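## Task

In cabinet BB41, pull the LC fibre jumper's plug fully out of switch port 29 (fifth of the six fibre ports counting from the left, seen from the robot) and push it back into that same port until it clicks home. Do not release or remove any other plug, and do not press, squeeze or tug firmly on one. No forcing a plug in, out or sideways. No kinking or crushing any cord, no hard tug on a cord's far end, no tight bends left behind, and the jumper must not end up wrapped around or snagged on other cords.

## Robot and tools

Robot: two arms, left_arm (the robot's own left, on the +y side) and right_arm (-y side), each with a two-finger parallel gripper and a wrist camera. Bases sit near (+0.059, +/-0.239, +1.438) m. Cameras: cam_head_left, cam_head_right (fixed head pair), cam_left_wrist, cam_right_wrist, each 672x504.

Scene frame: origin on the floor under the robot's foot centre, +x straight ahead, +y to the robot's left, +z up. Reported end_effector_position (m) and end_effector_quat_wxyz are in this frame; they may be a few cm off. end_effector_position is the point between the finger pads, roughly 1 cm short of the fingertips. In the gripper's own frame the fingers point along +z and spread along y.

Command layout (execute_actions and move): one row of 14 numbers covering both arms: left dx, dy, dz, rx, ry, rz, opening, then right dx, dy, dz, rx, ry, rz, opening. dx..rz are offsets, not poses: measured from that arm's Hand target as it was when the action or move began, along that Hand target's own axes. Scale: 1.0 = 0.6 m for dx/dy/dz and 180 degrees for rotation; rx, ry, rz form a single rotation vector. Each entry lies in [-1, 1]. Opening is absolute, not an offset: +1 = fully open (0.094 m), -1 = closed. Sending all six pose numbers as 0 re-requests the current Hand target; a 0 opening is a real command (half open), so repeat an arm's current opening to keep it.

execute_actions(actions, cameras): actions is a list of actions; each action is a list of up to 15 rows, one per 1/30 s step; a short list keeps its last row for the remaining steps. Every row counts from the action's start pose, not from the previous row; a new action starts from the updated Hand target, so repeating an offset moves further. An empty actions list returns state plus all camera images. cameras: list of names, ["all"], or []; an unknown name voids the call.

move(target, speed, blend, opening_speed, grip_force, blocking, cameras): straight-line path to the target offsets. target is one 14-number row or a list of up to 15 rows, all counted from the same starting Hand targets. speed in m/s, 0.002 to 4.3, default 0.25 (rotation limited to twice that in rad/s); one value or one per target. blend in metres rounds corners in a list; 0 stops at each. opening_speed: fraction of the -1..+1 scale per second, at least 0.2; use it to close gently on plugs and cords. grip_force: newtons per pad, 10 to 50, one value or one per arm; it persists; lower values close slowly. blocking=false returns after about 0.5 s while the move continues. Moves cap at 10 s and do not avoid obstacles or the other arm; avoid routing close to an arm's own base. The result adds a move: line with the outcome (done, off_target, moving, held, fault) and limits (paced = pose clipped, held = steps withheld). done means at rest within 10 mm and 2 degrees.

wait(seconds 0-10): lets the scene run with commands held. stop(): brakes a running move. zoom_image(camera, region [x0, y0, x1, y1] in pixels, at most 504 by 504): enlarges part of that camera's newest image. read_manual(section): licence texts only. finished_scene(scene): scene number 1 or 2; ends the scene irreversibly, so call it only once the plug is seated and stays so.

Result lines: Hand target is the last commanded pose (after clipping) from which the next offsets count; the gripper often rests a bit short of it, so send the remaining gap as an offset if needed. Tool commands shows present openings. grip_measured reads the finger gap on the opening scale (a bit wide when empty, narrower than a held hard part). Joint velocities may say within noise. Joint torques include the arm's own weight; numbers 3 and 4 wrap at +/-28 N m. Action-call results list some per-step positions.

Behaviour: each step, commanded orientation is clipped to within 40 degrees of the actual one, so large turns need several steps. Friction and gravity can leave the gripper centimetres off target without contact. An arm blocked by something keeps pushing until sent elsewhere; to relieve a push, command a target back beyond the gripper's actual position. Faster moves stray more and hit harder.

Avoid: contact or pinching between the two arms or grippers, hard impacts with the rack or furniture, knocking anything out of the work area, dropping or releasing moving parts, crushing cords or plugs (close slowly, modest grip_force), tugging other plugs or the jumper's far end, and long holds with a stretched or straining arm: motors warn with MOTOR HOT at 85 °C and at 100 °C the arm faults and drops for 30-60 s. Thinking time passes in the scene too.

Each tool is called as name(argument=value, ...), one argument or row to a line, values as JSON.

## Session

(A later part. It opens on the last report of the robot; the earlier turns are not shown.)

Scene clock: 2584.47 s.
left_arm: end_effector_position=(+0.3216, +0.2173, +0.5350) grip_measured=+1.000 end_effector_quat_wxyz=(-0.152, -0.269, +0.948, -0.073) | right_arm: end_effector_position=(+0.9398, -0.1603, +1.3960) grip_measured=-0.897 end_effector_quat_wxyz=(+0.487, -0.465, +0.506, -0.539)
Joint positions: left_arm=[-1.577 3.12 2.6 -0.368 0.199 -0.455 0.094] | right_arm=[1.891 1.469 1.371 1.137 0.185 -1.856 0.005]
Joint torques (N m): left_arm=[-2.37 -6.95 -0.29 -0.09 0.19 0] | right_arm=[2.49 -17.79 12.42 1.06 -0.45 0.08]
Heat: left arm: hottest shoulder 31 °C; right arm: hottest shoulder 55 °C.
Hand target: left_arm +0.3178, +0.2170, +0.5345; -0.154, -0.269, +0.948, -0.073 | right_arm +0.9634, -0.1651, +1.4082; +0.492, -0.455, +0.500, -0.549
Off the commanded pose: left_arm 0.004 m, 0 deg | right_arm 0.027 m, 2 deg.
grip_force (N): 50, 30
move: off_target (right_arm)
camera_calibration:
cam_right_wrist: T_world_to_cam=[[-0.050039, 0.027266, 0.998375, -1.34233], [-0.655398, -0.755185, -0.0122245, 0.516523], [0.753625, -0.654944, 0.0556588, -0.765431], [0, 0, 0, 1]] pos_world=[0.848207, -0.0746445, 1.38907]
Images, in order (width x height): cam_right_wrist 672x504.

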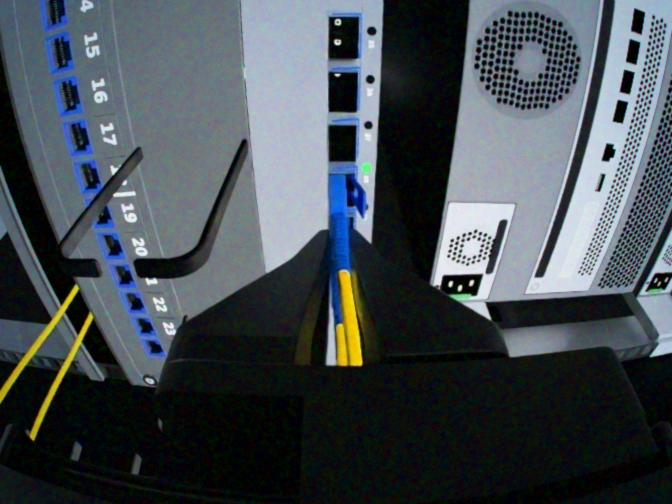

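Continue in small steps.

move(
  target=[0,0,0,0,0,0,1,-0.0004,0.0003,0.0035,0,0,0,-0.95],
  speed=0.03,
)

move(
  target=[0,0,0,0,0,0,1,-0.0004,0.0003,0.0035,0,0,0,-0.95],
  speed=0.03,
)

move(
  target=[0,0,0,0,0,0,1,-0.0004,0.0003,0.0035,0,0,0,-0.95],
  speed=0.03,
  cameras=["cam_right_wrist"],
)

zoom_image(
  camera="cam_right_wrist",
  region=[270, 150, 390, 270],
)

Scene clock: 2598.47 s.
left_arm: end_effector_position=(+0.3216, +0.2173, +0.5350) grip_measured=+1.000 end_effector_quat_wxyz=(-0.152, -0.269, +0.948, -0.073) | right_arm: end_effector_position=(+0.9402, -0.1602, +1.3961) grip_measured=-0.897 end_effector_quat_wxyz=(+0.487, -0.465, +0.506, -0.539)
Joint positions: left_arm=[-1.577 3.12 2.6 -0.368 0.199 -0.455 0.094] | right_arm=[1.891 1.469 1.372 1.136 0.185 -1.856 0.005]
Joint torques (N m): left_arm=[-2.02 -7.18 -0.36 -0.05 0.17 -0.01] | right_arm=[2.02 -17.73 12.96 0.94 -0.45 0.11]
Heat: left arm: hottest shoulder 31 °C; right arm: hottest shoulder 54 °C.
Hand target: left_arm +0.3178, +0.2170, +0.5345; -0.154, -0.269, +0.948, -0.073 | right_arm +0.9654, -0.1651, +1.4081; +0.492, -0.455, +0.500, -0.549
Off the commanded pose: left_arm 0.004 m, 0 deg | right_arm 0.028 m, 2 deg.
grip_force (N): 50, 30
move: off_target (right_arm)

Scene clock: 2599.17 s.
left_arm: end_effector_position=(+0.3216, +0.2173, +0.5350) grip_measured=+1.000 end_effector_quat_wxyz=(-0.152, -0.269, +0.948, -0.073) | right_arm: end_effector_position=(+0.9406, -0.1602, +1.3963) grip_measured=-0.897 end_effector_quat_wxyz=(+0.487, -0.465, +0.506, -0.539)
Joint positions: left_arm=[-1.577 3.12 2.6 -0.368 0.199 -0.455 0.094] | right_arm=[1.891 1.469 1.374 1.134 0.185 -1.856 0.005]
Joint torques (N m): left_arm=[-2.32 -7.3 -0.36 -0.08 0.17 0.01] | right_arm=[2.26 -17.44 13.27 0.85 -0.44 0.1]
Heat: left arm: hottest shoulder 31 °C; right arm: hottest shoulder 54 °C.
Hand target: left_arm +0.3178, +0.2170, +0.5345; -0.154, -0.269, +0.948, -0.073 | right_arm +0.9676, -0.1650, +1.4082; +0.492, -0.455, +0.500, -0.549
Off the commanded pose: left_arm 0.004 m, 0 deg | right_arm 0.030 m, 2 deg.
grip_force (N): 50, 30
move: off_target (right_arm)

Scene clock: 2599.87 s.
left_arm: end_effector_position=(+0.3216, +0.2173, +0.5350) grip_measured=+1.000 end_effector_quat_wxyz=(-0.152, -0.269, +0.948, -0.073) | right_arm: end_effector_position=(+0.9409, -0.1602, +1.3964) grip_measured=-0.897 end_effector_quat_wxyz=(+0.487, -0.465, +0.506, -0.539)
Joint positions: left_arm=[-1.577 3.12 2.6 -0.368 0.199 -0.455 0.094] | right_arm=[1.891 1.469 1.375 1.133 0.185 -1.856 0.005]
Joint torques (N m): left_arm=[-2.26 -7.18 -0.36 -0.06 0.19 0.01] | right_arm=[2.2 -17.61 13.89 0.83 -0.48 0.11]
Heat: left arm: hottest shoulder 31 °C; right arm: hottest shoulder 54 °C.
Hand target: left_arm +0.3178, +0.2170, +0.5345; -0.154, -0.269, +0.948, -0.073 | right_arm +0.9697, -0.1650, +1.4082; +0.492, -0.455, +0.500, -0.549
Off the commanded pose: left_arm 0.004 m, 0 deg | right_arm 0.031 m, 2 deg.
grip_force (N): 50, 30
move: off_target (right_arm)
camera_calibration:
cam_right_wrist: T_world_to_cam=[[-0.0489168, 0.0273241, 0.998429, -1.3437], [-0.655176, -0.75539, -0.0114267, 0.515936], [0.753891, -0.654706, 0.0548533, -0.765371], [0, 0, 0, 1]] pos_world=[0.849305, -0.0746445, 1.38947]
Images, in order (width x height): cam_right_wrist 672x504.

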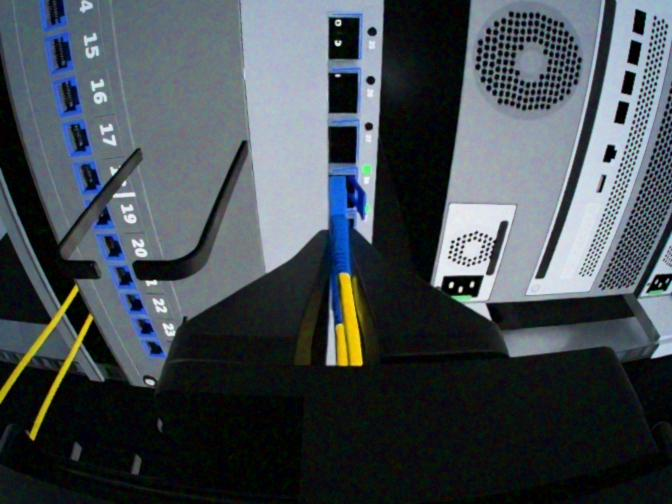

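Scaled by 4.200 from the camera's 672x504 image, which has a finer 960x720 frame.

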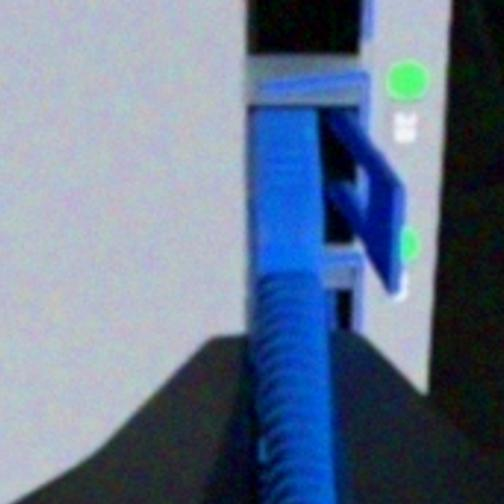

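move(
  target=[0,0,0,0,0,0,1,-0.0003,-0.0080,0.0040,0,0,0,-0.95],
  speed=0.03,
)

move(
  target=[0,0,0,0,0,0,1,0,0,0,0,0,0,-0.88],
  opening_speed=0.2,
)

move(
  target=[0,0,0,0,0,0,1,0,0,0,0,0,0,-0.85],
  opening_speed=0.2,
  cameras=["cam_right_wrist"],
)

zoom_image(
  camera="cam_right_wrist",
  region=[270, 150, 390, 270],
)

Scene clock: 2618.67 s.
left_arm: end_effector_position=(+0.3216, +0.2173, +0.5350) grip_measured=+1.000 end_effector_quat_wxyz=(-0.152, -0.269, +0.948, -0.073) | right_arm: end_effector_position=(+0.9411, -0.1602, +1.3958) grip_measured=-0.897 end_effector_quat_wxyz=(+0.486, -0.466, +0.507, -0.538)
Joint positions: left_arm=[-1.577 3.12 2.6 -0.368 0.199 -0.455 0.094] | right_arm=[1.891 1.469 1.375 1.13 0.186 -1.856 0.005]
Joint torques (N m): left_arm=[-2.32 -7.3 -0.47 0.06 0.19 0] | right_arm=[2.08 -17.79 13.89 0.51 -0.45 0.1]
Heat: left arm: hottest shoulder 31 °C; right arm: hottest shoulder 54 °C.
Hand target: left_arm +0.3178, +0.2170, +0.5345; -0.154, -0.269, +0.948, -0.073 | right_arm +0.9717, -0.1650, +1.4131; +0.492, -0.455, +0.500, -0.549
Off the commanded pose: left_arm 0.004 m, 0 deg | right_arm 0.035 m, 2 deg.
grip_force (N): 50, 30
move: off_target (right_arm)

Scene clock: 2619.27 s.
left_arm: end_effector_position=(+0.3216, +0.2173, +0.5350) grip_measured=+1.000 end_effector_quat_wxyz=(-0.152, -0.269, +0.948, -0.073) | right_arm: end_effector_position=(+0.9412, -0.1602, +1.3959) grip_measured=-0.880 end_effector_quat_wxyz=(+0.486, -0.466, +0.507, -0.538)
Joint positions: left_arm=[-1.577 3.12 2.6 -0.368 0.199 -0.455 0.094] | right_arm=[1.891 1.469 1.375 1.129 0.186 -1.856 0.006]
Joint torques (N m): left_arm=[-2.26 -7.06 -0.28 -0.08 0.2 -0.01] | right_arm=[2.55 -18.02 13.87 0.47 -0.45 0.09]
Heat: left arm: hottest shoulder 31 °C; right arm: hottest shoulder 54 °C.
Hand target: left_arm +0.3178, +0.2170, +0.5345; -0.154, -0.269, +0.948, -0.073 | right_arm +0.9716, -0.1650, +1.4131; +0.492, -0.455, +0.500, -0.549
Off the commanded pose: left_arm 0.004 m, 0 deg | right_arm 0.035 m, 2 deg.
grip_force (N): 50, 30
move: off_target (right_arm)

Scene clock: 2619.77 s.
left_arm: end_effector_position=(+0.3216, +0.2173, +0.5350) grip_measured=+1.000 end_effector_quat_wxyz=(-0.152, -0.269, +0.948, -0.073) | right_arm: end_effector_position=(+0.9415, -0.1601, +1.3957) grip_measured=-0.851 end_effector_quat_wxyz=(+0.485, -0.467, +0.507, -0.538)
Joint positions: left_arm=[-1.577 3.12 2.6 -0.368 0.199 -0.455 0.094] | right_arm=[1.891 1.469 1.376 1.127 0.186 -1.856 0.007]
Joint torques (N m): left_arm=[-2.43 -7.36 -0.34 -0.06 0.21 0] | right_arm=[2.55 -17.85 13.87 0.61 -0.45 0.08]
Heat: left arm: hottest shoulder 31 °C; right arm: hottest shoulder 54 °C.
Hand target: left_arm +0.3178, +0.2170, +0.5345; -0.154, -0.269, +0.948, -0.073 | right_arm +0.9717, -0.1650, +1.4132; +0.492, -0.455, +0.500, -0.549
Off the commanded pose: left_arm 0.004 m, 0 deg | right_arm 0.035 m, 2 deg.
grip_force (N): 50, 30
move: off_target (right_arm)
camera_calibration:
cam_right_wrist: T_world_to_cam=[[-0.0447025, 0.0277348, 0.998615, -1.34718], [-0.654953, -0.755624, -0.00833251, 0.511892], [0.754346, -0.654418, 0.0519433, -0.762061], [0, 0, 0, 1]] pos_world=[0.849901, -0.0745449, 1.38916]
Images, in order (width x height): cam_right_wrist 672x504.

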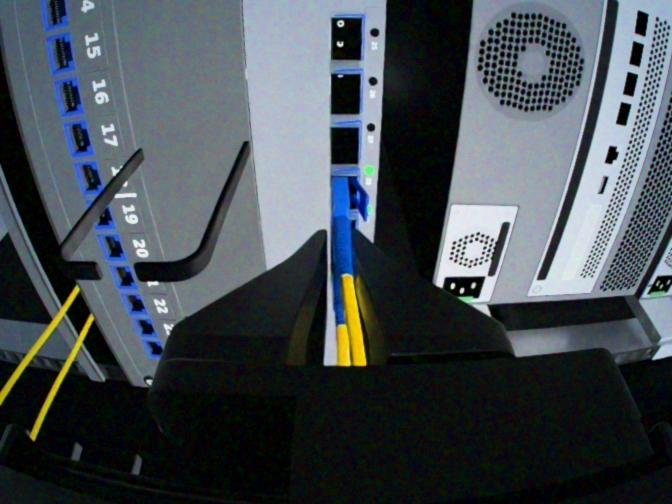

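Scaled by 4.200 from the camera's 672x504 image, which has a finer 960x720 frame.

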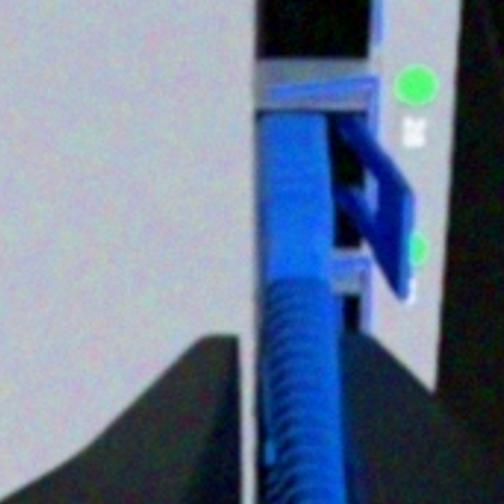

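move(
  target=[0,0,0,0,0,0,1,0,0,0,0,0,0,-0.8],
  opening_speed=0.2,
)

move(
  target=[0,0,0,0,0,0,1,0,0,0,0,0,0,-0.72],
  opening_speed=0.2,
  cameras=["cam_right_wrist"],
)

zoom_image(
  camera="cam_right_wrist",
  region=[270, 150, 390, 270],
)

Scene clock: 2628.73 s.
left_arm: end_effector_position=(+0.3216, +0.2173, +0.5350) grip_measured=+1.000 end_effector_quat_wxyz=(-0.152, -0.269, +0.948, -0.073) | right_arm: end_effector_position=(+0.9416, -0.1600, +1.3949) grip_measured=-0.802 end_effector_quat_wxyz=(+0.485, -0.468, +0.508, -0.537)
Joint positions: left_arm=[-1.577 3.12 2.6 -0.368 0.199 -0.455 0.094] | right_arm=[1.891 1.469 1.376 1.124 0.187 -1.856 0.009]
Joint torques (N m): left_arm=[-2.32 -6.89 -0.34 -0.05 0.2 0.01] | right_arm=[2.37 -17.96 13.97 0.77 -0.48 0.05]
Heat: left arm: hottest shoulder 31 °C; right arm: hottest shoulder 54 °C.
Hand target: left_arm +0.3178, +0.2170, +0.5345; -0.154, -0.269, +0.948, -0.073 | right_arm +0.9717, -0.1650, +1.4133; +0.492, -0.455, +0.500, -0.549
Off the commanded pose: left_arm 0.004 m, 0 deg | right_arm 0.036 m, 2 deg.
grip_force (N): 50, 30
move: off_target (right_arm)

Scene clock: 2629.40 s.
left_arm: end_effector_position=(+0.3216, +0.2173, +0.5350) grip_measured=+1.000 end_effector_quat_wxyz=(-0.152, -0.269, +0.948, -0.073) | right_arm: end_effector_position=(+0.9417, -0.1602, +1.3935) grip_measured=-0.722 end_effector_quat_wxyz=(+0.483, -0.469, +0.508, -0.536)
Joint positions: left_arm=[-1.577 3.12 2.6 -0.368 0.199 -0.455 0.094] | right_arm=[1.89 1.469 1.376 1.119 0.188 -1.856 0.013]
Joint torques (N m): left_arm=[-2.08 -7.12 -0.32 -0.08 0.21 -0.01] | right_arm=[2.61 -18.37 13.9 0.92 -0.51 0.08]
Heat: left arm: hottest shoulder 31 °C; right arm: hottest shoulder 54 °C.
Hand target: left_arm +0.3178, +0.2170, +0.5345; -0.154, -0.269, +0.948, -0.073 | right_arm +0.9717, -0.1651, +1.4132; +0.492, -0.455, +0.500, -0.549
Off the commanded pose: left_arm 0.004 m, 0 deg | right_arm 0.036 m, 3 deg.
grip_force (N): 50, 30
move: off_target (right_arm)
camera_calibration:
cam_right_wrist: T_world_to_cam=[[-0.0363021, 0.0291394, 0.998916, -1.35312], [-0.654835, -0.75577, -0.0017511, 0.502543], [0.7549, -0.654188, 0.0465176, -0.755108], [0, 0, 0, 1]] pos_world=[0.849992, -0.0747463, 1.38766]
Images, in order (width x height): cam_right_wrist 672x504.

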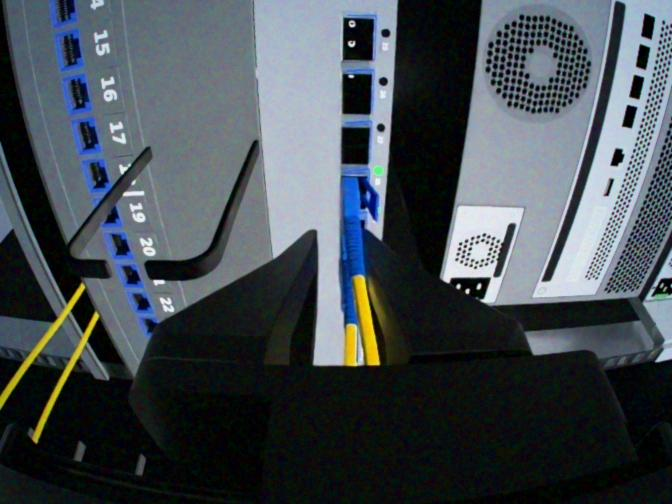

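Scaled by 4.200 from the camera's 672x504 image, which has a finer 960x720 frame.

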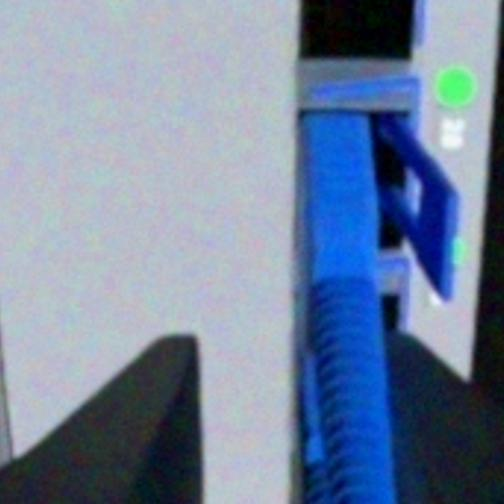

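move(
  target=[0,0,0,0,0,0,1,0.0001,-0.0100,0.0009,0,0,0,-0.72],
  speed=0.02,
)

move(
  target=[0,0,0,0,0,0,1,0.0001,-0.0083,0.0007,0,0,0,-0.72],
  speed=0.02,
  cameras=["cam_right_wrist"],
)

zoom_image(
  camera="cam_right_wrist",
  region=[270, 150, 390, 270],
)

Scene clock: 2637.03 s.
left_arm: end_effector_position=(+0.3216, +0.2173, +0.5350) grip_measured=+1.000 end_effector_quat_wxyz=(-0.152, -0.269, +0.948, -0.073) | right_arm: end_effector_position=(+0.9417, -0.1602, +1.3931) grip_measured=-0.721 end_effector_quat_wxyz=(+0.483, -0.470, +0.509, -0.536)
Joint positions: left_arm=[-1.577 3.12 2.6 -0.368 0.199 -0.455 0.094] | right_arm=[1.89 1.469 1.376 1.117 0.188 -1.856 0.013]
Joint torques (N m): left_arm=[-2.2 -7.36 -0.25 -0.12 0.19 -0.01] | right_arm=[3.14 -19.14 13.44 0.75 -0.48 0.04]
Heat: left arm: hottest shoulder 31 °C; right arm: hottest shoulder 54 °C.
Hand target: left_arm +0.3178, +0.2170, +0.5345; -0.154, -0.269, +0.948, -0.073 | right_arm +0.9717, -0.1651, +1.4192; +0.492, -0.455, +0.500, -0.549
Off the commanded pose: left_arm 0.004 m, 0 deg | right_arm 0.040 m, 3 deg.
grip_force (N): 50, 30
move: off_target (right_arm)

Scene clock: 2637.73 s.
left_arm: end_effector_position=(+0.3216, +0.2173, +0.5350) grip_measured=+1.000 end_effector_quat_wxyz=(-0.152, -0.269, +0.948, -0.073) | right_arm: end_effector_position=(+0.9417, -0.1602, +1.3928) grip_measured=-0.721 end_effector_quat_wxyz=(+0.482, -0.470, +0.509, -0.536)
Joint positions: left_arm=[-1.577 3.12 2.6 -0.368 0.199 -0.455 0.094] | right_arm=[1.89 1.469 1.376 1.116 0.189 -1.856 0.013]
Joint torques (N m): left_arm=[-2.37 -7.36 -0.36 -0.18 0.19 0.01] | right_arm=[2.84 -19.72 13.07 0.64 -0.45 0.02]
Heat: left arm: hottest shoulder 31 °C; right arm: hottest shoulder 54 °C.
Hand target: left_arm +0.3178, +0.2170, +0.5345; -0.154, -0.269, +0.948, -0.073 | right_arm +0.9717, -0.1651, +1.4241; +0.492, -0.455, +0.500, -0.549
Off the commanded pose: left_arm 0.004 m, 0 deg | right_arm 0.044 m, 3 deg.
grip_force (N): 50, 30
move: off_target (right_arm)
camera_calibration:
cam_right_wrist: T_world_to_cam=[[-0.0329835, 0.0294447, 0.999022, -1.35557], [-0.655067, -0.755571, 0.000641767, 0.499508], [0.754851, -0.654405, 0.0442096, -0.75179], [0, 0, 0, 1]] pos_world=[0.849989, -0.0746467, 1.38716]
Images, in order (width x height): cam_right_wrist 672x504.

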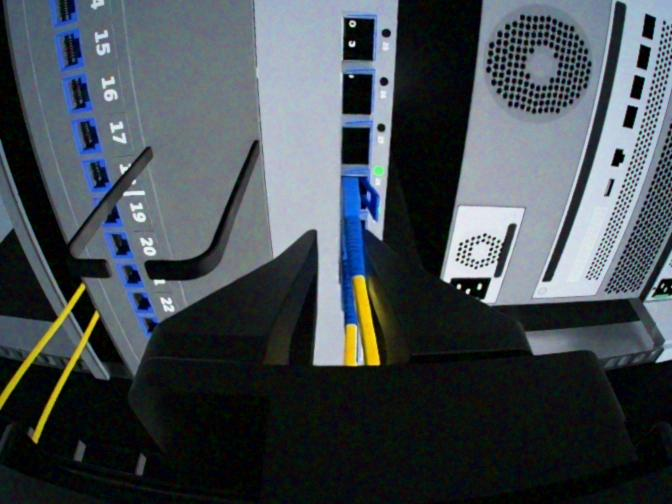

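Scaled by 4.200 from the camera's 672x504 image, which has a finer 960x720 frame.

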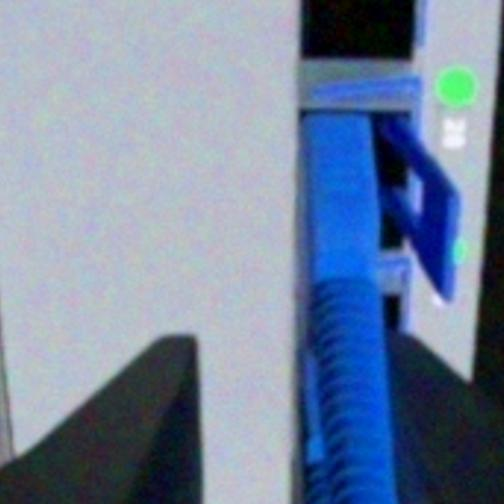

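move(
  target=[0,0,0,0,0,0,1,0,0,0,0,0,0,-0.66],
  opening_speed=0.2,
)

move(
  target=[0,0,0,0,0,0,1,0,0,0,0,0,0,-0.6],
  opening_speed=0.2,
  cameras=["cam_right_wrist"],
)

zoom_image(
  camera="cam_right_wrist",
  region=[270, 150, 390, 270],
)

Scene clock: 2648.07 s.
left_arm: end_effector_position=(+0.3216, +0.2173, +0.5350) grip_measured=+1.000 end_effector_quat_wxyz=(-0.152, -0.269, +0.948, -0.073) | right_arm: end_effector_position=(+0.9418, -0.1603, +1.3920) grip_measured=-0.662 end_effector_quat_wxyz=(+0.481, -0.471, +0.510, -0.535)
Joint positions: left_arm=[-1.577 3.12 2.6 -0.368 0.199 -0.455 0.094] | right_arm=[1.89 1.468 1.376 1.112 0.19 -1.856 0.016]
Joint torques (N m): left_arm=[-2.73 -7.18 -0.35 -0.13 0.19 -0.01] | right_arm=[3.31 -19.84 13 0.76 -0.5 0.03]
Heat: left arm: hottest shoulder 31 °C; right arm: hottest shoulder 54 °C.
Hand target: left_arm +0.3178, +0.2170, +0.5345; -0.154, -0.269, +0.948, -0.073 | right_arm +0.9717, -0.1651, +1.4243; +0.492, -0.455, +0.500, -0.549
Off the commanded pose: left_arm 0.004 m, 0 deg | right_arm 0.044 m, 3 deg.
grip_force (N): 50, 30
move: off_target (right_arm)

Scene clock: 2648.63 s.
left_arm: end_effector_position=(+0.3216, +0.2173, +0.5350) grip_measured=+1.000 end_effector_quat_wxyz=(-0.152, -0.269, +0.948, -0.073) | right_arm: end_effector_position=(+0.9418, -0.1602, +1.3910) grip_measured=-0.602 end_effector_quat_wxyz=(+0.480, -0.472, +0.511, -0.534)
Joint positions: left_arm=[-1.577 3.12 2.6 -0.368 0.199 -0.455 0.094] | right_arm=[1.89 1.468 1.376 1.108 0.191 -1.856 0.019]
Joint torques (N m): left_arm=[-2.49 -7.12 -0.28 -0.08 0.2 0.02] | right_arm=[3.02 -19.9 13.12 0.95 -0.57 0.02]
Heat: left arm: hottest shoulder 31 °C; right arm: hottest shoulder 54 °C.
Hand target: left_arm +0.3178, +0.2170, +0.5345; -0.154, -0.269, +0.948, -0.073 | right_arm +0.9717, -0.1651, +1.4243; +0.492, -0.455, +0.500, -0.549
Off the commanded pose: left_arm 0.004 m, 0 deg | right_arm 0.045 m, 3 deg.
grip_force (N): 50, 30
move: off_target (right_arm)
camera_calibration:
cam_right_wrist: T_world_to_cam=[[-0.0249319, 0.0301409, 0.999235, -1.36156], [-0.655516, -0.755154, 0.00642266, 0.491969], [0.75477, -0.654854, 0.0385853, -0.74398], [0, 0, 0, 1]] pos_world=[0.85008, -0.0746475, 1.38606]
Images, in order (width x height): cam_right_wrist 672x504.

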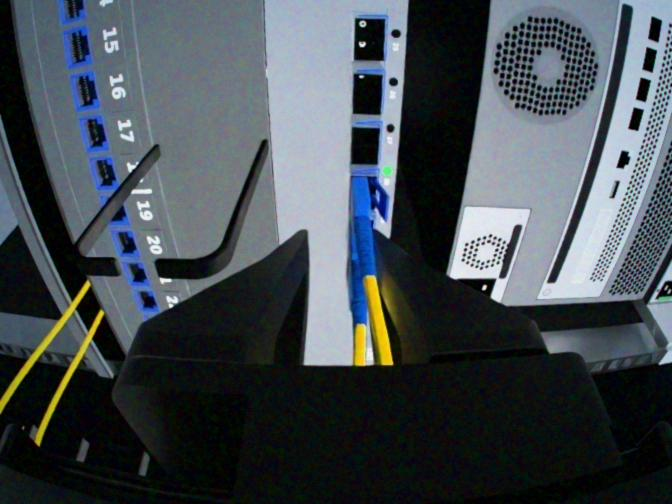

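Scaled by 4.200 from the camera's 672x504 image, which has a finer 960x720 frame.

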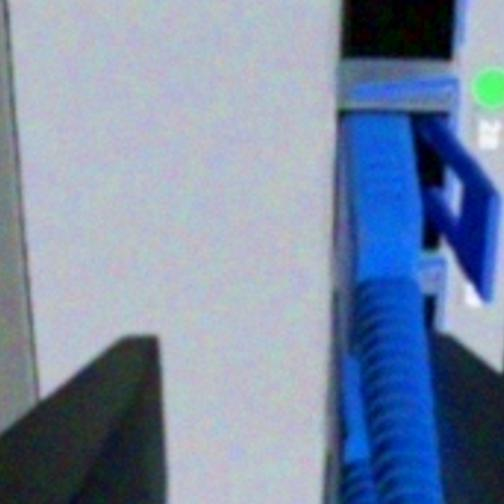

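move(
  target=[0,0,0,0,0,0,1,0,0,0,0.008,0,0,-0.6],
  speed=0.03,
)

move(
  target=[0,0,0,0,0,0,1,0,0,0,0.008,0,0,-0.6],
  speed=0.03,
  cameras=["cam_right_wrist"],
)

zoom_image(
  camera="cam_right_wrist",
  region=[290, 150, 410, 270],
)

Scene clock: 2683.47 s.
left_arm: end_effector_position=(+0.3216, +0.2173, +0.5350) grip_measured=+1.000 end_effector_quat_wxyz=(-0.152, -0.269, +0.948, -0.073) | right_arm: end_effector_position=(+0.9418, -0.1603, +1.3916) grip_measured=-0.601 end_effector_quat_wxyz=(+0.480, -0.472, +0.511, -0.535)
Joint positions: left_arm=[-1.577 3.12 2.6 -0.368 0.199 -0.455 0.094] | right_arm=[1.89 1.468 1.376 1.11 0.191 -1.856 0.019]
Joint torques (N m): left_arm=[-2.32 -7.18 -0.35 -0.06 0.18 0] | right_arm=[2.78 -18.9 13.57 2.06 -0.85 -0.01]
Heat: left arm: hottest shoulder 31 °C; right arm: hottest shoulder 55 °C.
Hand target: left_arm +0.3178, +0.2170, +0.5345; -0.154, -0.269, +0.948, -0.073 | right_arm +0.9717, -0.1651, +1.4243; +0.498, -0.449, +0.493, -0.555
Off the commanded pose: left_arm 0.004 m, 0 deg | right_arm 0.045 m, 5 deg.
grip_force (N): 50, 30
move: off_target (right_arm)

Scene clock: 2684.37 s.
left_arm: end_effector_position=(+0.3216, +0.2173, +0.5350) grip_measured=+1.000 end_effector_quat_wxyz=(-0.152, -0.269, +0.948, -0.073) | right_arm: end_effector_position=(+0.9418, -0.1602, +1.3954) grip_measured=-0.601 end_effector_quat_wxyz=(+0.489, -0.464, +0.503, -0.541)
Joint positions: left_arm=[-1.577 3.12 2.6 -0.368 0.199 -0.455 0.094] | right_arm=[1.889 1.477 1.381 1.143 0.181 -1.856 0.019]
Joint torques (N m): left_arm=[-2.32 -7.12 -0.4 -0.09 0.19 -0.01] | right_arm=[2.61 -18.49 13.81 1.91 -0.84 -0.03]
Heat: left arm: hottest shoulder 31 °C; right arm: hottest shoulder 55 °C.
Hand target: left_arm +0.3178, +0.2170, +0.5345; -0.154, -0.269, +0.948, -0.073 | right_arm +0.9717, -0.1651, +1.4242; +0.503, -0.442, +0.486, -0.562
Off the commanded pose: left_arm 0.004 m, 0 deg | right_arm 0.042 m, 4 deg.
grip_force (N): 50, 30
move: off_target (right_arm)
camera_calibration:
cam_right_wrist: T_world_to_cam=[[-0.0576522, 0.0282522, 0.997937, -1.33358], [-0.654418, -0.755955, -0.016405, 0.522654], [0.753932, -0.654013, 0.0620712, -0.776016], [0, 0, 0, 1]] pos_world=[0.850214, -0.0747453, 1.38757]
Images, in order (width x height): cam_right_wrist 672x504.

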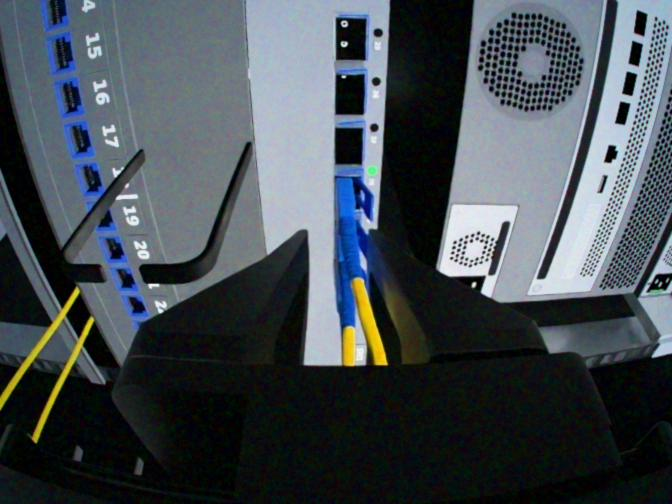

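Scaled by 4.200 from the camera's 672x504 image, which has a finer 960x720 frame.

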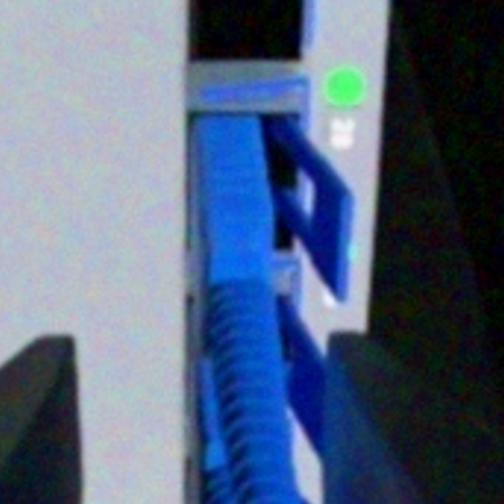

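move(
  target=[0,0,0,0,0,0,1,0.0021,0.0072,-0.0211,0,0,0,-0.6],
  speed=0.03,
)

move(
  target=[0,0,0,0,0,0,1,0,0,0,0,0,0,-0.45],
  opening_speed=0.2,
  cameras=["cam_right_wrist"],
)

zoom_image(
  camera="cam_right_wrist",
  region=[290, 150, 410, 270],
)

Scene clock: 2699.33 s.
left_arm: end_effector_position=(+0.3216, +0.2173, +0.5350) grip_measured=+1.000 end_effector_quat_wxyz=(-0.152, -0.269, +0.948, -0.073) | right_arm: end_effector_position=(+0.9410, -0.1603, +1.3949) grip_measured=-0.601 end_effector_quat_wxyz=(+0.491, -0.461, +0.501, -0.543)
Joint positions: left_arm=[-1.577 3.12 2.6 -0.368 0.199 -0.455 0.094] | right_arm=[1.887 1.482 1.381 1.158 0.177 -1.856 0.019]
Joint torques (N m): left_arm=[-1.96 -6.95 -0.31 -0.06 0.17 -0.02] | right_arm=[2.84 -18.78 11.19 2.45 -0.65 0]
Heat: left arm: hottest shoulder 31 °C; right arm: hottest elbow 56 °C.
Hand target: left_arm +0.3178, +0.2170, +0.5345; -0.154, -0.269, +0.948, -0.073 | right_arm +0.9597, -0.1652, +1.4183; +0.503, -0.442, +0.486, -0.562
Off the commanded pose: left_arm 0.004 m, 0 deg | right_arm 0.030 m, 4 deg.
grip_force (N): 50, 30
move: off_target (right_arm)

Scene clock: 2700.37 s.
left_arm: end_effector_position=(+0.3216, +0.2173, +0.5350) grip_measured=+1.000 end_effector_quat_wxyz=(-0.152, -0.269, +0.948, -0.073) | right_arm: end_effector_position=(+0.9408, -0.1598, +1.3917) grip_measured=-0.453 end_effector_quat_wxyz=(+0.491, -0.463, +0.501, -0.543)
Joint positions: left_arm=[-1.577 3.12 2.6 -0.368 0.199 -0.455 0.094] | right_arm=[1.886 1.487 1.382 1.158 0.175 -1.856 0.026]
Joint torques (N m): left_arm=[-2.2 -7.12 -0.38 -0.08 0.21 0] | right_arm=[2.67 -18.84 11.04 2.5 -0.59 0]
Heat: left arm: hottest shoulder 31 °C; right arm: hottest elbow 56 °C.
Hand target: left_arm +0.3178, +0.2170, +0.5345; -0.154, -0.269, +0.948, -0.073 | right_arm +0.9596, -0.1652, +1.4181; +0.503, -0.442, +0.486, -0.561
Off the commanded pose: left_arm 0.004 m, 0 deg | right_arm 0.033 m, 4 deg.
grip_force (N): 50, 30
move: off_target (right_arm)
camera_calibration:
cam_right_wrist: T_world_to_cam=[[-0.0646931, 0.0302858, 0.997446, -1.32235], [-0.652106, -0.757882, -0.0192829, 0.523748], [0.755362, -0.651688, 0.0687793, -0.785091], [0, 0, 0, 1]] pos_world=[0.849021, -0.074647, 1.38307]
Images, in order (width x height): cam_right_wrist 672x504.

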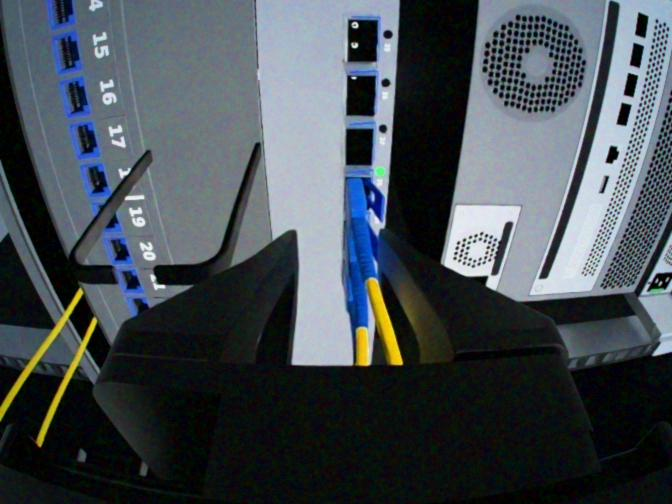

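Scaled by 4.200 from the camera's 672x504 image, which has a finer 960x720 frame.

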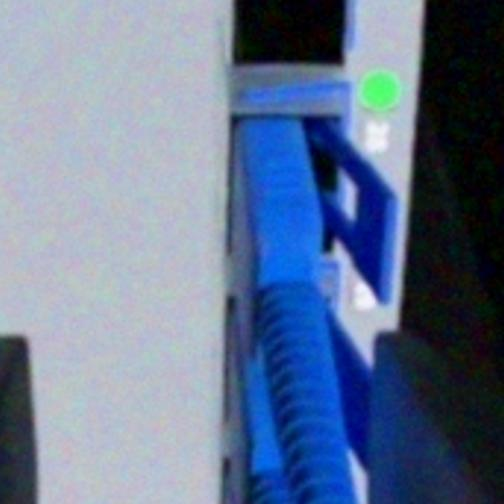

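move(
  target=[0,0,0,0,0,0,1,0.0086,-0.0278,-0.0800,0,0,0,-0.45],
  speed=0.05,
  cameras=["cam_right_wrist"],
)

zoom_image(
  camera="cam_right_wrist",
  region=[310, 130, 400, 250],
)

Scene clock: 2708.73 s.
left_arm: end_effector_position=(+0.3216, +0.2173, +0.5350) grip_measured=+1.000 end_effector_quat_wxyz=(-0.152, -0.269, +0.948, -0.073) | right_arm: end_effector_position=(+0.9075, -0.1635, +1.4010) grip_measured=-0.452 end_effector_quat_wxyz=(+0.493, -0.459, +0.494, -0.550)
Joint positions: left_arm=[-1.577 3.12 2.6 -0.368 0.199 -0.455 0.094] | right_arm=[1.89 1.437 1.264 1.246 0.173 -1.869 0.026]
Joint torques (N m): left_arm=[-2.32 -7.24 -0.42 -0.09 0.22 0] | right_arm=[3.72 -20.25 5.79 2.8 -0.18 -0.04]
Heat: left arm: hottest shoulder 31 °C; right arm: hottest elbow 55 °C.
Hand target: left_arm +0.3178, +0.2170, +0.5345; -0.154, -0.269, +0.948, -0.073 | right_arm +0.9096, -0.1650, +1.4281; +0.503, -0.442, +0.486, -0.561
Off the commanded pose: left_arm 0.004 m, 0 deg | right_arm 0.027 m, 3 deg.
grip_force (N): 50, 30
move: off_target (right_arm)
camera_calibration:
cam_right_wrist: T_world_to_cam=[[-0.0842373, 0.0385044, 0.995702, -1.31224], [-0.653486, -0.756491, -0.0260316, 0.510396], [0.752237, -0.65287, 0.0888868, -0.788508], [0, 0, 0, 1]] pos_world=[0.816142, -0.0781558, 1.38997]
Images, in order (width x height): cam_right_wrist 672x504.

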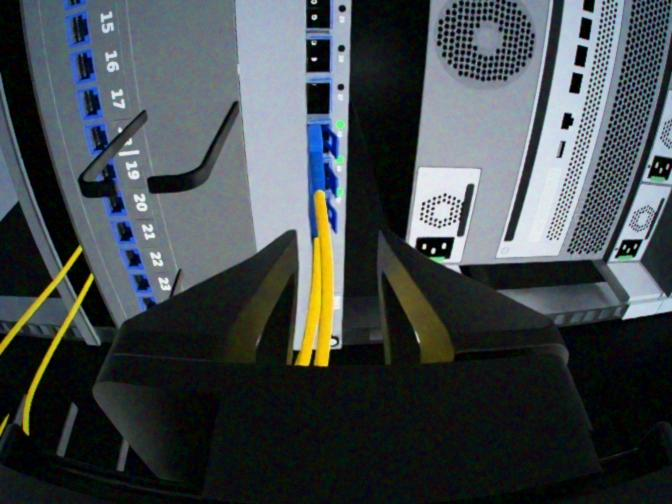

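Scaled by 4.200 from the camera's 672x504 image, which has a finer 960x720 frame.

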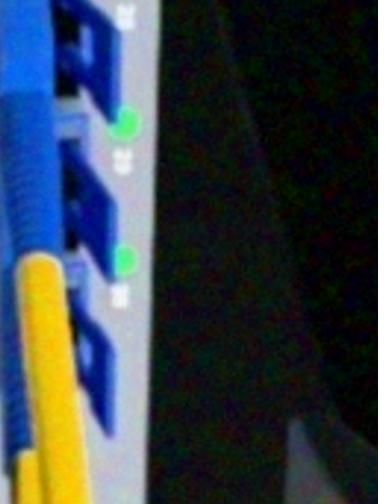

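move(
  target=[0,0,0,0,0,0,1,0.0136,-0.0200,-0.1330,0,0,0,-0.45],
  speed=0.08,
  cameras=["cam_right_wrist","cam_head_right"],
)

Scene clock: 2716.53 s.
left_arm: end_effector_position=(+0.3216, +0.2173, +0.5350) grip_measured=+1.000 end_effector_quat_wxyz=(-0.152, -0.269, +0.948, -0.073) | right_arm: end_effector_position=(+0.8273, -0.1633, +1.4069) grip_measured=-0.452 end_effector_quat_wxyz=(+0.495, -0.458, +0.492, -0.551)
Joint positions: left_arm=[-1.577 3.12 2.6 -0.368 0.199 -0.455 0.094] | right_arm=[1.915 1.353 1.01 1.424 0.182 -1.892 0.026]
Joint torques (N m): left_arm=[-2.43 -7.12 -0.32 -0.14 0.18 0.01] | right_arm=[3.25 -17.55 4.1 2.74 -0.14 -0.03]
Heat: left arm: hottest shoulder 31 °C; right arm: hottest shoulder 54 °C.
Hand target: left_arm +0.3178, +0.2170, +0.5345; -0.154, -0.269, +0.948, -0.073 | right_arm +0.8284, -0.1649, +1.4291; +0.503, -0.442, +0.486, -0.561
Off the commanded pose: left_arm 0.004 m, 0 deg | right_arm 0.022 m, 3 deg.
grip_force (N): 50, 30
move: off_target (right_arm)
camera_calibration:
cam_right_wrist: T_world_to_cam=[[-0.0892593, 0.0384684, 0.995265, -1.32008], [-0.652269, -0.757424, -0.0292225, 0.461625], [0.752714, -0.651789, 0.092699, -0.734107], [0, 0, 0, 1]] pos_world=[0.735847, -0.0780556, 1.39537]
Images, in order (width x height): cam_head_right 672x504, cam_right_wrist 672x504.

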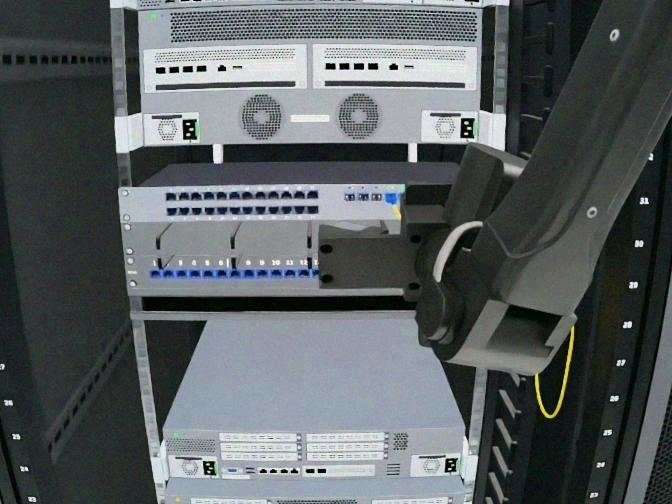

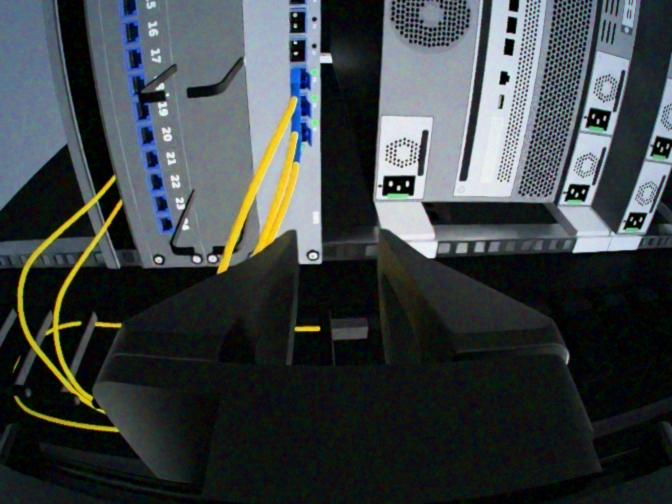

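move(
  target=[0,0,0,0,0,0,1,0.0170,-0.0300,-0.1660,0,0,0,-0.45],
  speed=0.1,
  cameras=["cam_right_wrist","cam_head_right","cam_head_left"],
)

Scene clock: 2726.53 s.
left_arm: end_effector_position=(+0.3216, +0.2173, +0.5350) grip_measured=+1.000 end_effector_quat_wxyz=(-0.152, -0.269, +0.948, -0.073) | right_arm: end_effector_position=(+0.7270, -0.1633, +1.4175) grip_measured=-0.452 end_effector_quat_wxyz=(+0.488, -0.476, +0.502, -0.532)
Joint positions: left_arm=[-1.577 3.12 2.6 -0.368 0.199 -0.455 0.094] | right_arm=[1.96 1.231 0.703 1.561 0.201 -1.919 0.026]
Joint torques (N m): left_arm=[-2.37 -7 -0.42 -0.09 0.21 -0.01] | right_arm=[3.14 -14.56 2.44 2.7 -0.16 -0.03]
Heat: left arm: hottest shoulder 31 °C; right arm: hottest shoulder 54 °C.
Hand target: left_arm +0.3178, +0.2170, +0.5345; -0.154, -0.269, +0.948, -0.073 | right_arm +0.7268, -0.1646, +1.4334; +0.503, -0.442, +0.486, -0.561
Off the commanded pose: left_arm 0.004 m, 0 deg | right_arm 0.016 m, 6 deg.
joint sent to its limit (right arm) — joint 4 (wrist pitch), upper limit. The joint targets are off in orientation, not in position.
grip_force (N): 50, 30
move: off_target (right_arm)
camera_calibration:
cam_right_wrist: T_world_to_cam=[[-0.0378262, 0.0331942, 0.998733, -1.38267], [-0.637476, -0.770469, 0.00146369, 0.340045], [0.769541, -0.636613, 0.0503044, -0.60922], [0, 0, 0, 1]] pos_world=[0.633289, -0.079947, 1.41106]
Images, in order (width x height): cam_head_left 672x504, cam_head_right 672x504, cam_right_wrist 672x504.

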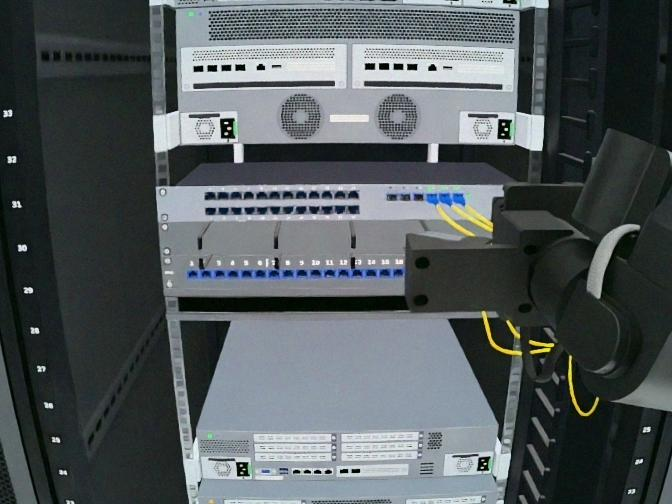

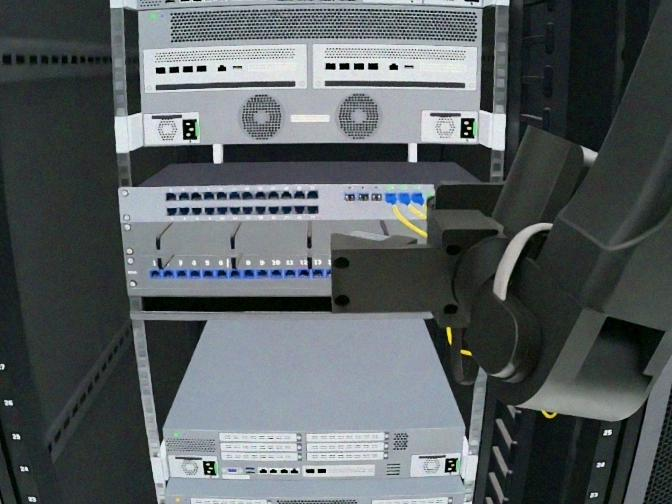

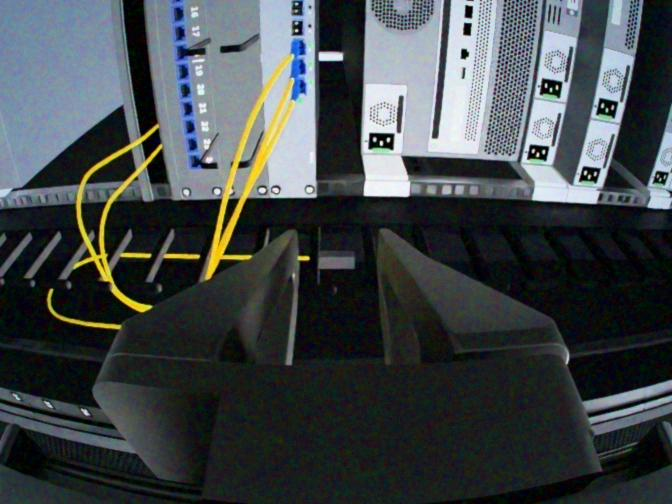

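move(
  target=[0,0,0,0,0,0,1,-0.1000,0.02,-0.2000,0,0,0,-0.45],
  speed=0.15,
  cameras=["cam_head_right","cam_head_left","cam_right_wrist"],
)

zoom_image(
  camera="cam_right_wrist",
  region=[100, 0, 400, 280],
)

zoom_image(
  camera="cam_head_left",
  region=[370, 150, 600, 430],
)

Scene clock: 2736.47 s.
left_arm: end_effector_position=(+0.3216, +0.2173, +0.5350) grip_measured=+1.000 end_effector_quat_wxyz=(-0.152, -0.269, +0.948, -0.073) | right_arm: end_effector_position=(+0.6158, -0.0916, +1.3937) grip_measured=-0.452 end_effector_quat_wxyz=(+0.463, -0.565, +0.524, -0.437)
Joint positions: left_arm=[-1.577 3.12 2.6 -0.368 0.199 -0.455 0.094] | right_arm=[2.201 1.204 0.448 1.561 0.314 -2.05 0.026]
Joint torques (N m): left_arm=[-2.26 -7.3 -0.38 -0.06 0.22 0] | right_arm=[3.55 -10.58 0.73 2.52 -0.3 -0.02]
Heat: left arm: hottest shoulder 31 °C; right arm: hottest shoulder 52 °C.
Hand target: left_arm +0.3178, +0.2170, +0.5345; -0.154, -0.269, +0.948, -0.073 | right_arm +0.6163, -0.0933, +1.4046; -0.503, +0.442, -0.486, +0.561
Off the commanded pose: left_arm 0.004 m, 0 deg | right_arm 0.011 m, 21 deg.
joint sent to its limit (right arm) — joint 4 (wrist pitch), upper limit. The joint targets are off in orientation, not in position.
grip_force (N): 50, 30
move: off_target (right_arm)
camera_calibration:
cam_right_wrist: T_world_to_cam=[[0.18983, 0.0350686, 0.98119, -1.48104], [-0.511731, -0.849351, 0.129361, 0.0616362], [0.837912, -0.526662, -0.143287, -0.239089], [0, 0, 0, 1]] pos_world=[0.513023, -0.0216305, 1.41095]
Images, in order (width x height): cam_head_left 672x504, cam_head_right 672x504, cam_right_wrist 672x504.

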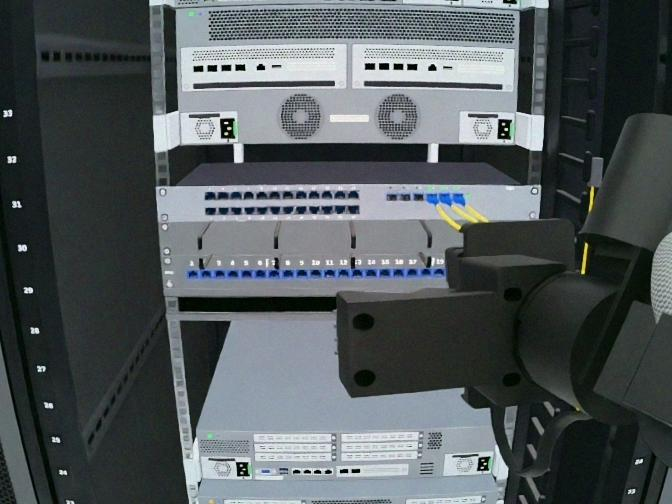

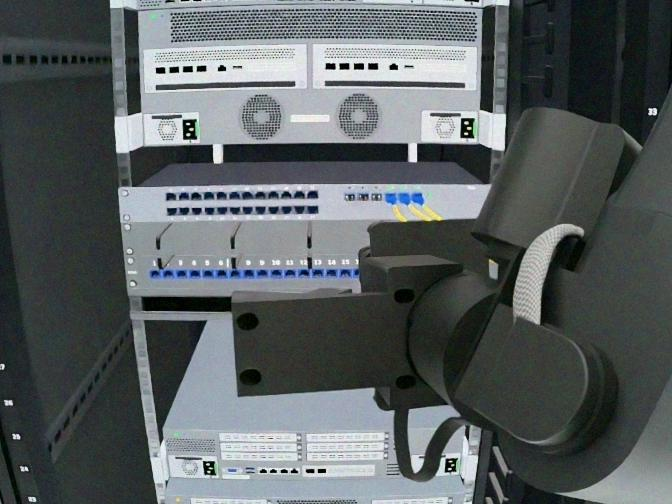

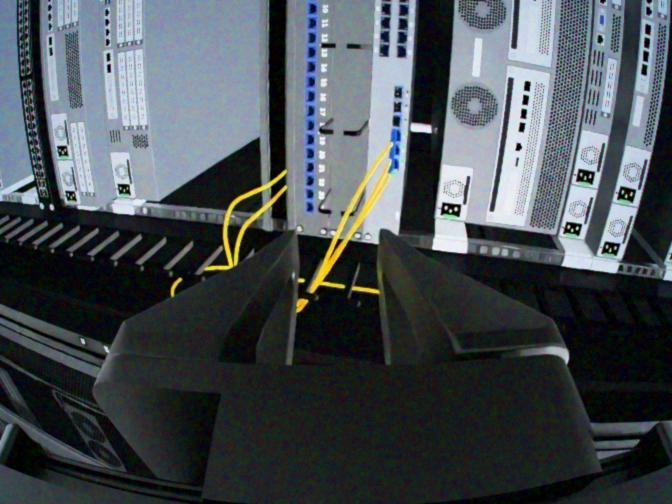

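Scaled by 1.680 from the camera's 672x504 image, which has a finer 960x720 frame.

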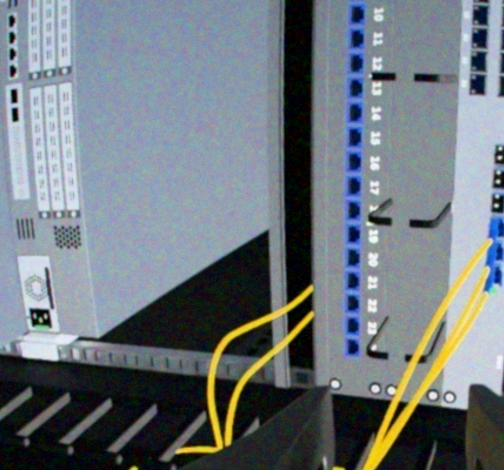

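Scaled by 1.800 from the camera's 672x504 image, which has a finer 960x720 frame.

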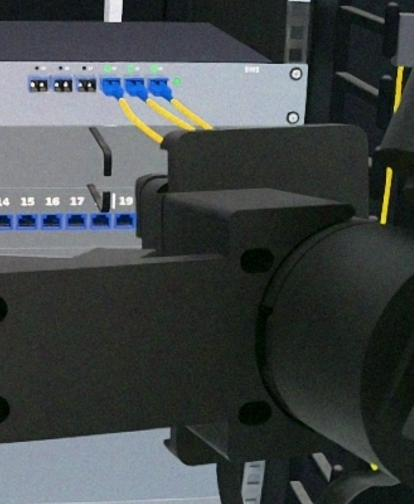

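finished_scene(
  scene=1,
)

The scene is finished: the task was done.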